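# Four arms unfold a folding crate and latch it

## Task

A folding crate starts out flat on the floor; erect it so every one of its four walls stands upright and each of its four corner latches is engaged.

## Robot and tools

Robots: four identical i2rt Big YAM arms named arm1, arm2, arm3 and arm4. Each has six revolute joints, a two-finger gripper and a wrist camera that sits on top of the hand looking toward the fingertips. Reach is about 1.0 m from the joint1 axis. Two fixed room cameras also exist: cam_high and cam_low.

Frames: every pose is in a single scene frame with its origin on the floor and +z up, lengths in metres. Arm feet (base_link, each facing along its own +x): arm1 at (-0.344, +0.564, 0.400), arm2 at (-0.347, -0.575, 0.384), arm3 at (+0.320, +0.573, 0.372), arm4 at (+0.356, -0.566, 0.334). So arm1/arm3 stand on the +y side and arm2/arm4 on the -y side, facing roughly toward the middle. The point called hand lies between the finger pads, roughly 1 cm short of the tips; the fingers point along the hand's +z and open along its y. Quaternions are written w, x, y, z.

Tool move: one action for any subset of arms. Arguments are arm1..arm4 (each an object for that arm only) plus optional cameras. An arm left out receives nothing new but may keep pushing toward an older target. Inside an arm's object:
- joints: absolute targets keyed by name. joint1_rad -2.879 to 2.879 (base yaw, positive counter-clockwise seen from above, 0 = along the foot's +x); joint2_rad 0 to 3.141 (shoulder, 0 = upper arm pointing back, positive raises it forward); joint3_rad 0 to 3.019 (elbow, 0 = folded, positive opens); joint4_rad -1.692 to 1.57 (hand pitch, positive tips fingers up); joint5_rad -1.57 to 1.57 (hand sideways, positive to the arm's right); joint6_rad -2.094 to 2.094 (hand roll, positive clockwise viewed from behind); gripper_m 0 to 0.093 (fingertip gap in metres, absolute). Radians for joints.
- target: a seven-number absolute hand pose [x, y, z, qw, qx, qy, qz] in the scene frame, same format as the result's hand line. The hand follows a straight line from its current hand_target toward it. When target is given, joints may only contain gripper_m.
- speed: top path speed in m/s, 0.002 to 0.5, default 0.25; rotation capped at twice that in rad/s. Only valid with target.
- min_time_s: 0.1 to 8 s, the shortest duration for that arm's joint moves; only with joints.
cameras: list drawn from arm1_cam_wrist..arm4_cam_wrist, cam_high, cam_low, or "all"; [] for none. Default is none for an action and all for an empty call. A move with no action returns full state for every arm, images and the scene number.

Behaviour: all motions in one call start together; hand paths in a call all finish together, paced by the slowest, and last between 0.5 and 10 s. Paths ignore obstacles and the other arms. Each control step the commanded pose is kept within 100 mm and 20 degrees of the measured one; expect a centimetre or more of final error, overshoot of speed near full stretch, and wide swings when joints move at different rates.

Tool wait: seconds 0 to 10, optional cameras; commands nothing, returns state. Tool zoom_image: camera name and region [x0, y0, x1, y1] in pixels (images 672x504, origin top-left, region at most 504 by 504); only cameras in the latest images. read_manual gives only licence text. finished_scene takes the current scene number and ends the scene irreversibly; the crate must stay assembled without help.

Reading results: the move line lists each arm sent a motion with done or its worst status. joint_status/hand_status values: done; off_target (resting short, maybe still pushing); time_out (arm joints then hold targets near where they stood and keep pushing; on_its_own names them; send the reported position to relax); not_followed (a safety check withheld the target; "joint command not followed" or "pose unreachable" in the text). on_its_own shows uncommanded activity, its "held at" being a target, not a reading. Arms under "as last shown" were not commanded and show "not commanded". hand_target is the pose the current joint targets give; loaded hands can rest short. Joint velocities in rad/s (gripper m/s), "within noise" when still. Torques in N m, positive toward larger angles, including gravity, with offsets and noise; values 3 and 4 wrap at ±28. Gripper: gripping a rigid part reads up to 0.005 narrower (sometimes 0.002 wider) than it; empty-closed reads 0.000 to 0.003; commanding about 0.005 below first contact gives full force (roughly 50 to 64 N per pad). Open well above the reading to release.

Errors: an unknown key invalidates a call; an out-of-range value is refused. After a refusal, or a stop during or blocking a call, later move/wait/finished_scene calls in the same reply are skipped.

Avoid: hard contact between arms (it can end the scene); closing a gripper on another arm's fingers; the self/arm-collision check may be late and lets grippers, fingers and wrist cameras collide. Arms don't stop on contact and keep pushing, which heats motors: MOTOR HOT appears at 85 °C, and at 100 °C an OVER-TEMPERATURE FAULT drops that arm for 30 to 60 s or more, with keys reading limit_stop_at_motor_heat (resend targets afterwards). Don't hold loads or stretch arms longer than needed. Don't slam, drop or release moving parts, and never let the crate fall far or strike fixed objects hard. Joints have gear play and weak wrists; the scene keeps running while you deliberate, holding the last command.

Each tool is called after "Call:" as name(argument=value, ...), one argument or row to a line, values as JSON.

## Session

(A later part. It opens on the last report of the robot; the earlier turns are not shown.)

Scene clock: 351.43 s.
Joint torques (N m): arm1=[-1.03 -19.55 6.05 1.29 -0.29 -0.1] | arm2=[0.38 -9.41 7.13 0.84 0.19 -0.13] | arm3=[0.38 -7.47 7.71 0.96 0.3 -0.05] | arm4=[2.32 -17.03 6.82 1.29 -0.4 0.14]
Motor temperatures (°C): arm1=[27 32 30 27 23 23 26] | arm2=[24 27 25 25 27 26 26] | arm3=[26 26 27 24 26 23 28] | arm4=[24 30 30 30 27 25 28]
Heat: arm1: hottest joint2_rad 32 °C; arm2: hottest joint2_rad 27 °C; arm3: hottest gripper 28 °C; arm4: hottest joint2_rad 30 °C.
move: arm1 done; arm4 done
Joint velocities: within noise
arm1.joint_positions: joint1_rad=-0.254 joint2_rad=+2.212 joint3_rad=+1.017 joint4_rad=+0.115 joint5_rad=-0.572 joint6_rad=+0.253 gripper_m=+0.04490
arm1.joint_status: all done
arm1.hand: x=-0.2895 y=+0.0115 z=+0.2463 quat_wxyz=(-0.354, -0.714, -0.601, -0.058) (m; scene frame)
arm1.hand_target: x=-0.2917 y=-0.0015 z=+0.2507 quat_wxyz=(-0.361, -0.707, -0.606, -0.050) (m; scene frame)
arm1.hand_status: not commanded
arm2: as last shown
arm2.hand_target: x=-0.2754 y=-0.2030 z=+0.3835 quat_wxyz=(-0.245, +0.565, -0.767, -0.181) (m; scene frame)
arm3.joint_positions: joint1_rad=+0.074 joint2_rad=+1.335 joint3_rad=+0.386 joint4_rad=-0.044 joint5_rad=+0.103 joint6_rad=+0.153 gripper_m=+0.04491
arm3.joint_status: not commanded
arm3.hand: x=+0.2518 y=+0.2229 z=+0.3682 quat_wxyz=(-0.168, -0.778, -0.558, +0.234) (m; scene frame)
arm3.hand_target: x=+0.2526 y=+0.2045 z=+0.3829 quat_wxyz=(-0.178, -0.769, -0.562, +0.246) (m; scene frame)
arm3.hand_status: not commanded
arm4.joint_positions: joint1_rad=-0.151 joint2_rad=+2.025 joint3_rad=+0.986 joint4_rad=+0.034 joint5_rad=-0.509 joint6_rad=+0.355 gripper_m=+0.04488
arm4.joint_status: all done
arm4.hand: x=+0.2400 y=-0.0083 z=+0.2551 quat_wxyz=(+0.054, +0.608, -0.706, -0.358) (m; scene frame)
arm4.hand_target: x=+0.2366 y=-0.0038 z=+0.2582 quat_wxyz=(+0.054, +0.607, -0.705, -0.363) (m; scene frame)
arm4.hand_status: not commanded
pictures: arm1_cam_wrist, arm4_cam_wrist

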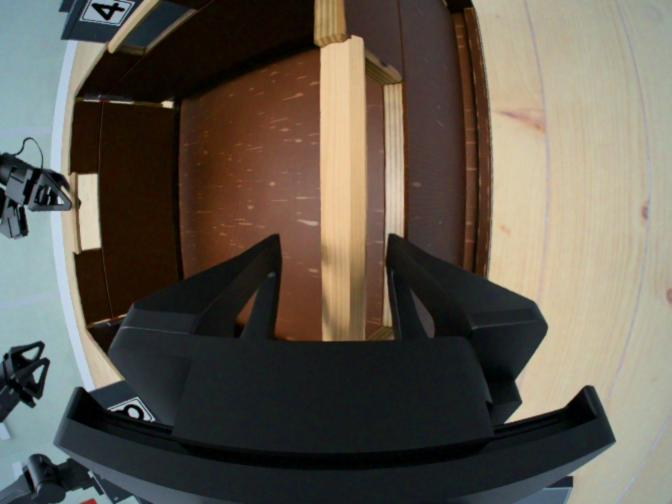

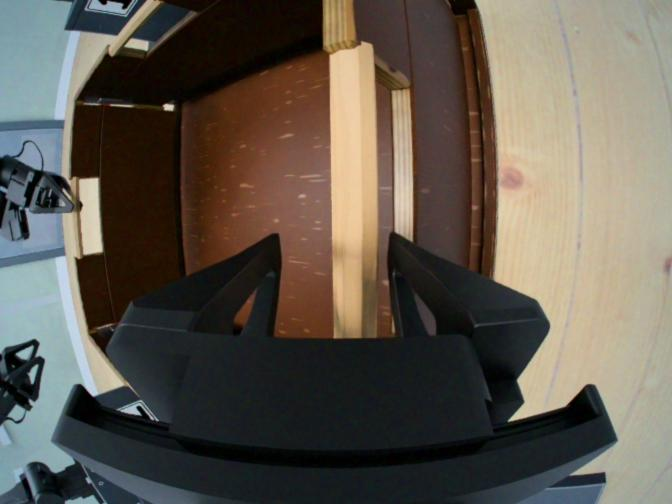

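Call:
move(
  arm1={"target": [-0.36, 0.065, 0.35, 0.3629, 0.7053, 0.6069, 0.0509], "speed": 0.15},
  arm4={"target": [0.305, -0.07, 0.355, -0.0509, -0.6069, 0.7053, 0.3629], "speed": 0.15},
  cameras=["cam_high"],
)

Call:
move(
  arm1={"target": [-0.28, 0.195, 0.385, 0.243, 0.598, 0.739, -0.197], "speed": 0.25},
  arm4={"target": [0.26, -0.195, 0.385, 0.188, -0.759, 0.572, 0.25], "speed": 0.25},
  cameras=["arm1_cam_wrist", "arm4_cam_wrist", "cam_high", "cam_low"],
)

Scene clock: 355.67 s.
Joint torques (N m): arm1=[-0.44 -17.9 4.53 0.94 -0.33 -0.11] | arm2=[0.38 -9.35 7.13 0.83 0.19 -0.13] | arm3=[-0.03 -7.59 7.62 0.98 0.28 -0.04] | arm4=[1.2 -13.39 6.72 0.51 -0.47 -0.18]
Motor temperatures (°C): arm1=[27 32 30 27 23 23 26] | arm2=[24 27 25 25 27 26 26] | arm3=[26 26 28 24 26 23 28] | arm4=[24 30 30 30 27 25 27]
Heat: arm1: hottest joint2_rad 32 °C; arm2: hottest joint2_rad 27 °C; arm3: hottest joint3_rad 28 °C; arm4: hottest joint2_rad 30 °C.
move: arm1 done; arm4 off_target
Joint velocities: within noise
arm1.joint_positions: joint1_rad=-0.423 joint2_rad=+1.901 joint3_rad=+0.881 joint4_rad=-0.143 joint5_rad=-0.655 joint6_rad=+0.063 gripper_m=+0.04497
arm1.joint_status: not commanded
arm1.hand: x=-0.3581 y=+0.0604 z=+0.3494 quat_wxyz=(-0.365, -0.707, -0.604, -0.052) (m; scene frame)
arm1.hand_target: x=-0.3600 y=+0.0641 z=+0.3503 quat_wxyz=(-0.364, -0.705, -0.606, -0.051) (m; scene frame)
arm1.hand_status: done (0.005 m and 0.5 deg from the pose sent, 0.136 m and 1.8 deg at the start)
arm2, arm3: as last shown
arm4.joint_positions: joint1_rad=-0.300 joint2_rad=+1.685 joint3_rad=+0.849 joint4_rad=-0.210 joint5_rad=-0.582 joint6_rad=+0.234 gripper_m=+0.04495
arm4.joint_status: not commanded
arm4.hand: x=+0.3071 y=-0.0610 z=+0.3603 quat_wxyz=(+0.047, +0.600, -0.708, -0.370) (m; scene frame)
arm4.hand_target: x=+0.3094 y=-0.0682 z=+0.3554 quat_wxyz=(+0.050, +0.603, -0.708, -0.364) (m; scene frame)
arm4.hand_status: off_target (0.011 m and 1.3 deg from the pose sent, 0.134 m and 0.7 deg at the start)
pictures: cam_high

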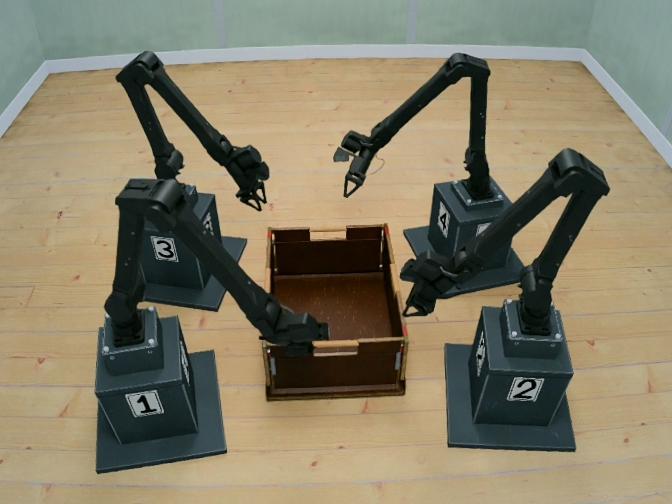

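Scene clock: 357.77 s.
Joint torques (N m): arm1=[0.73 -9.93 4.7 2.45 0.19 -0.02] | arm2=[0.38 -9.29 7.15 0.81 0.19 -0.13] | arm3=[0.62 -7.71 7.65 1.13 0.29 -0.05] | arm4=[2.2 -7 7.57 1.42 -0.04 -0.11]
Motor temperatures (°C): arm1=[27 32 30 27 23 23 26] | arm2=[23 26 25 25 27 26 26] | arm3=[26 26 28 24 26 23 28] | arm4=[24 30 30 30 27 25 27]
Heat: arm1: hottest joint2_rad 32 °C; arm2: hottest joint5_rad 27 °C; arm3: hottest joint3_rad 28 °C; arm4: hottest joint2_rad 30 °C.
move: arm1 done; arm4 done
Joint velocities: within noise
arm1.joint_positions: joint1_rad=-0.038 joint2_rad=+1.444 joint3_rad=+0.391 joint4_rad=+0.095 joint5_rad=-0.036 joint6_rad=-0.043 gripper_m=+0.04497
arm1.joint_status: not commanded
arm1.hand: x=-0.2838 y=+0.1960 z=+0.3819 quat_wxyz=(-0.235, -0.602, -0.738, +0.193) (m; scene frame)
arm1.hand_target: x=-0.2800 y=+0.1953 z=+0.3856 quat_wxyz=(-0.241, -0.592, -0.743, +0.200) (m; scene frame)
arm1.hand_status: done (0.005 m and 1.1 deg from the pose sent, 0.160 m and 37.6 deg at the start)
arm2, arm3: as last shown
arm4.joint_positions: joint1_rad=+0.036 joint2_rad=+1.228 joint3_rad=+0.487 joint4_rad=-0.193 joint5_rad=-0.024 joint6_rad=-0.016 gripper_m=+0.04495
arm4.joint_status: not commanded
arm4.hand: x=+0.2588 y=-0.1907 z=+0.3874 quat_wxyz=(-0.186, +0.755, -0.576, -0.252) (m; scene frame)
arm4.hand_target: x=+0.2572 y=-0.1954 z=+0.3853 quat_wxyz=(-0.188, +0.762, -0.566, -0.251) (m; scene frame)
arm4.hand_status: done (0.005 m and 0.7 deg from the pose sent, 0.144 m and 38.7 deg at the start)
pictures: arm1_cam_wrist, arm4_cam_wrist, cam_high, cam_low

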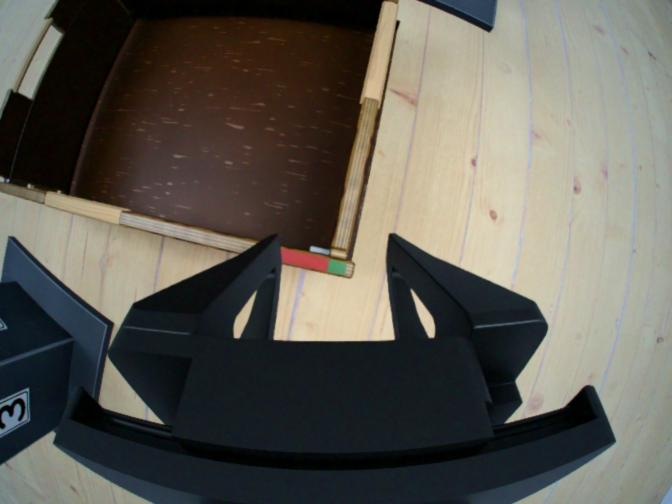

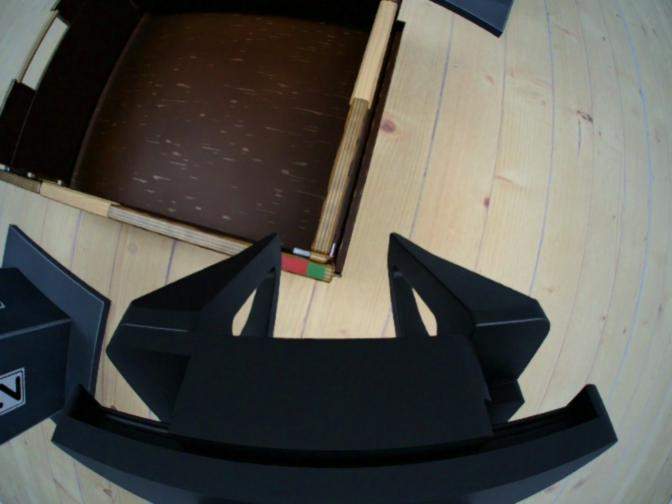

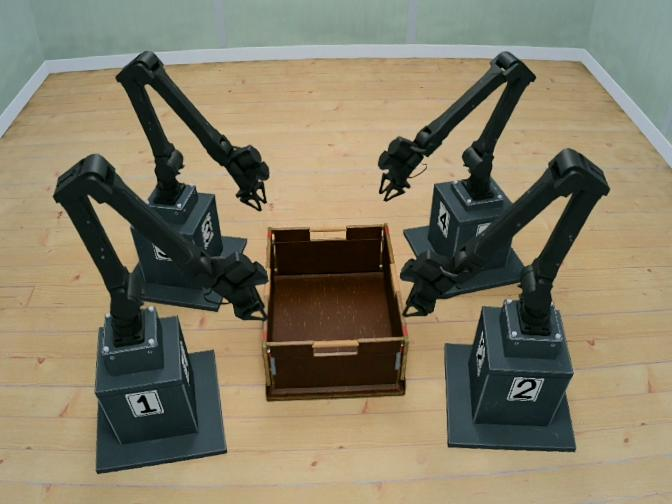

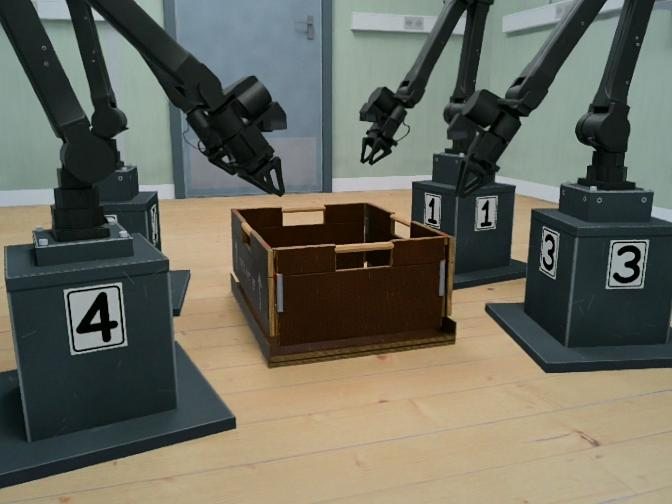

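Call:
zoom_image(
  camera="arm1_cam_wrist",
  region=[265, 210, 415, 300],
)

Call:
zoom_image(
  camera="arm4_cam_wrist",
  region=[245, 210, 395, 300],
)

Call:
zoom_image(
  camera="cam_low",
  region=[220, 190, 480, 380],
)

Call:
zoom_image(
  camera="cam_high",
  region=[250, 215, 420, 410],
)

Scaled by 3.360 from the camera's 672x504 image, which has a finer 960x720 frame.

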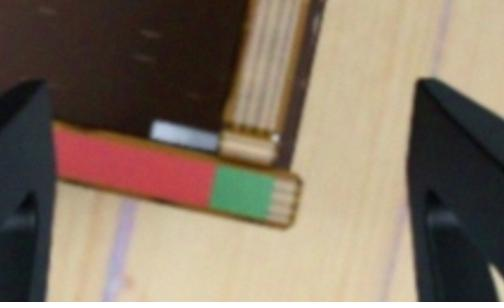

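Scaled by 3.360 from the camera's 672x504 image, which has a finer 960x720 frame.

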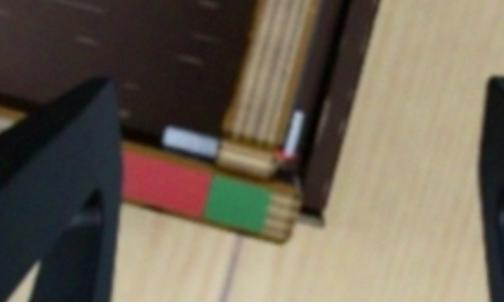

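Scaled by 1.938 from the camera's 672x504 image, which has a finer 960x720 frame.

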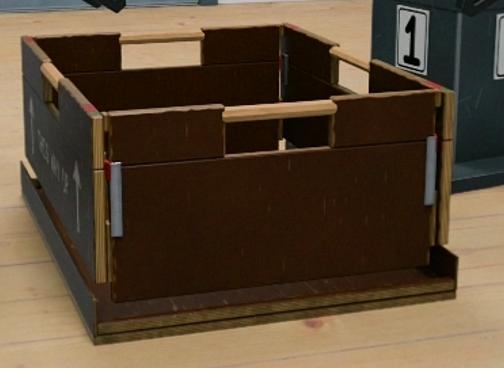

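Scaled by 2.585 from the camera's 672x504 image, which has a finer 960x720 frame.

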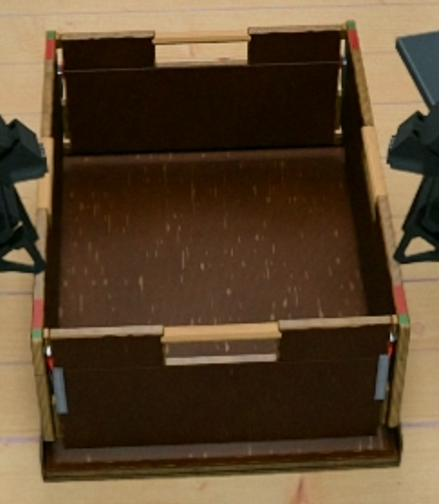

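Call:
finished_scene(
  scene=1,
)

The scene is finished: the task was done.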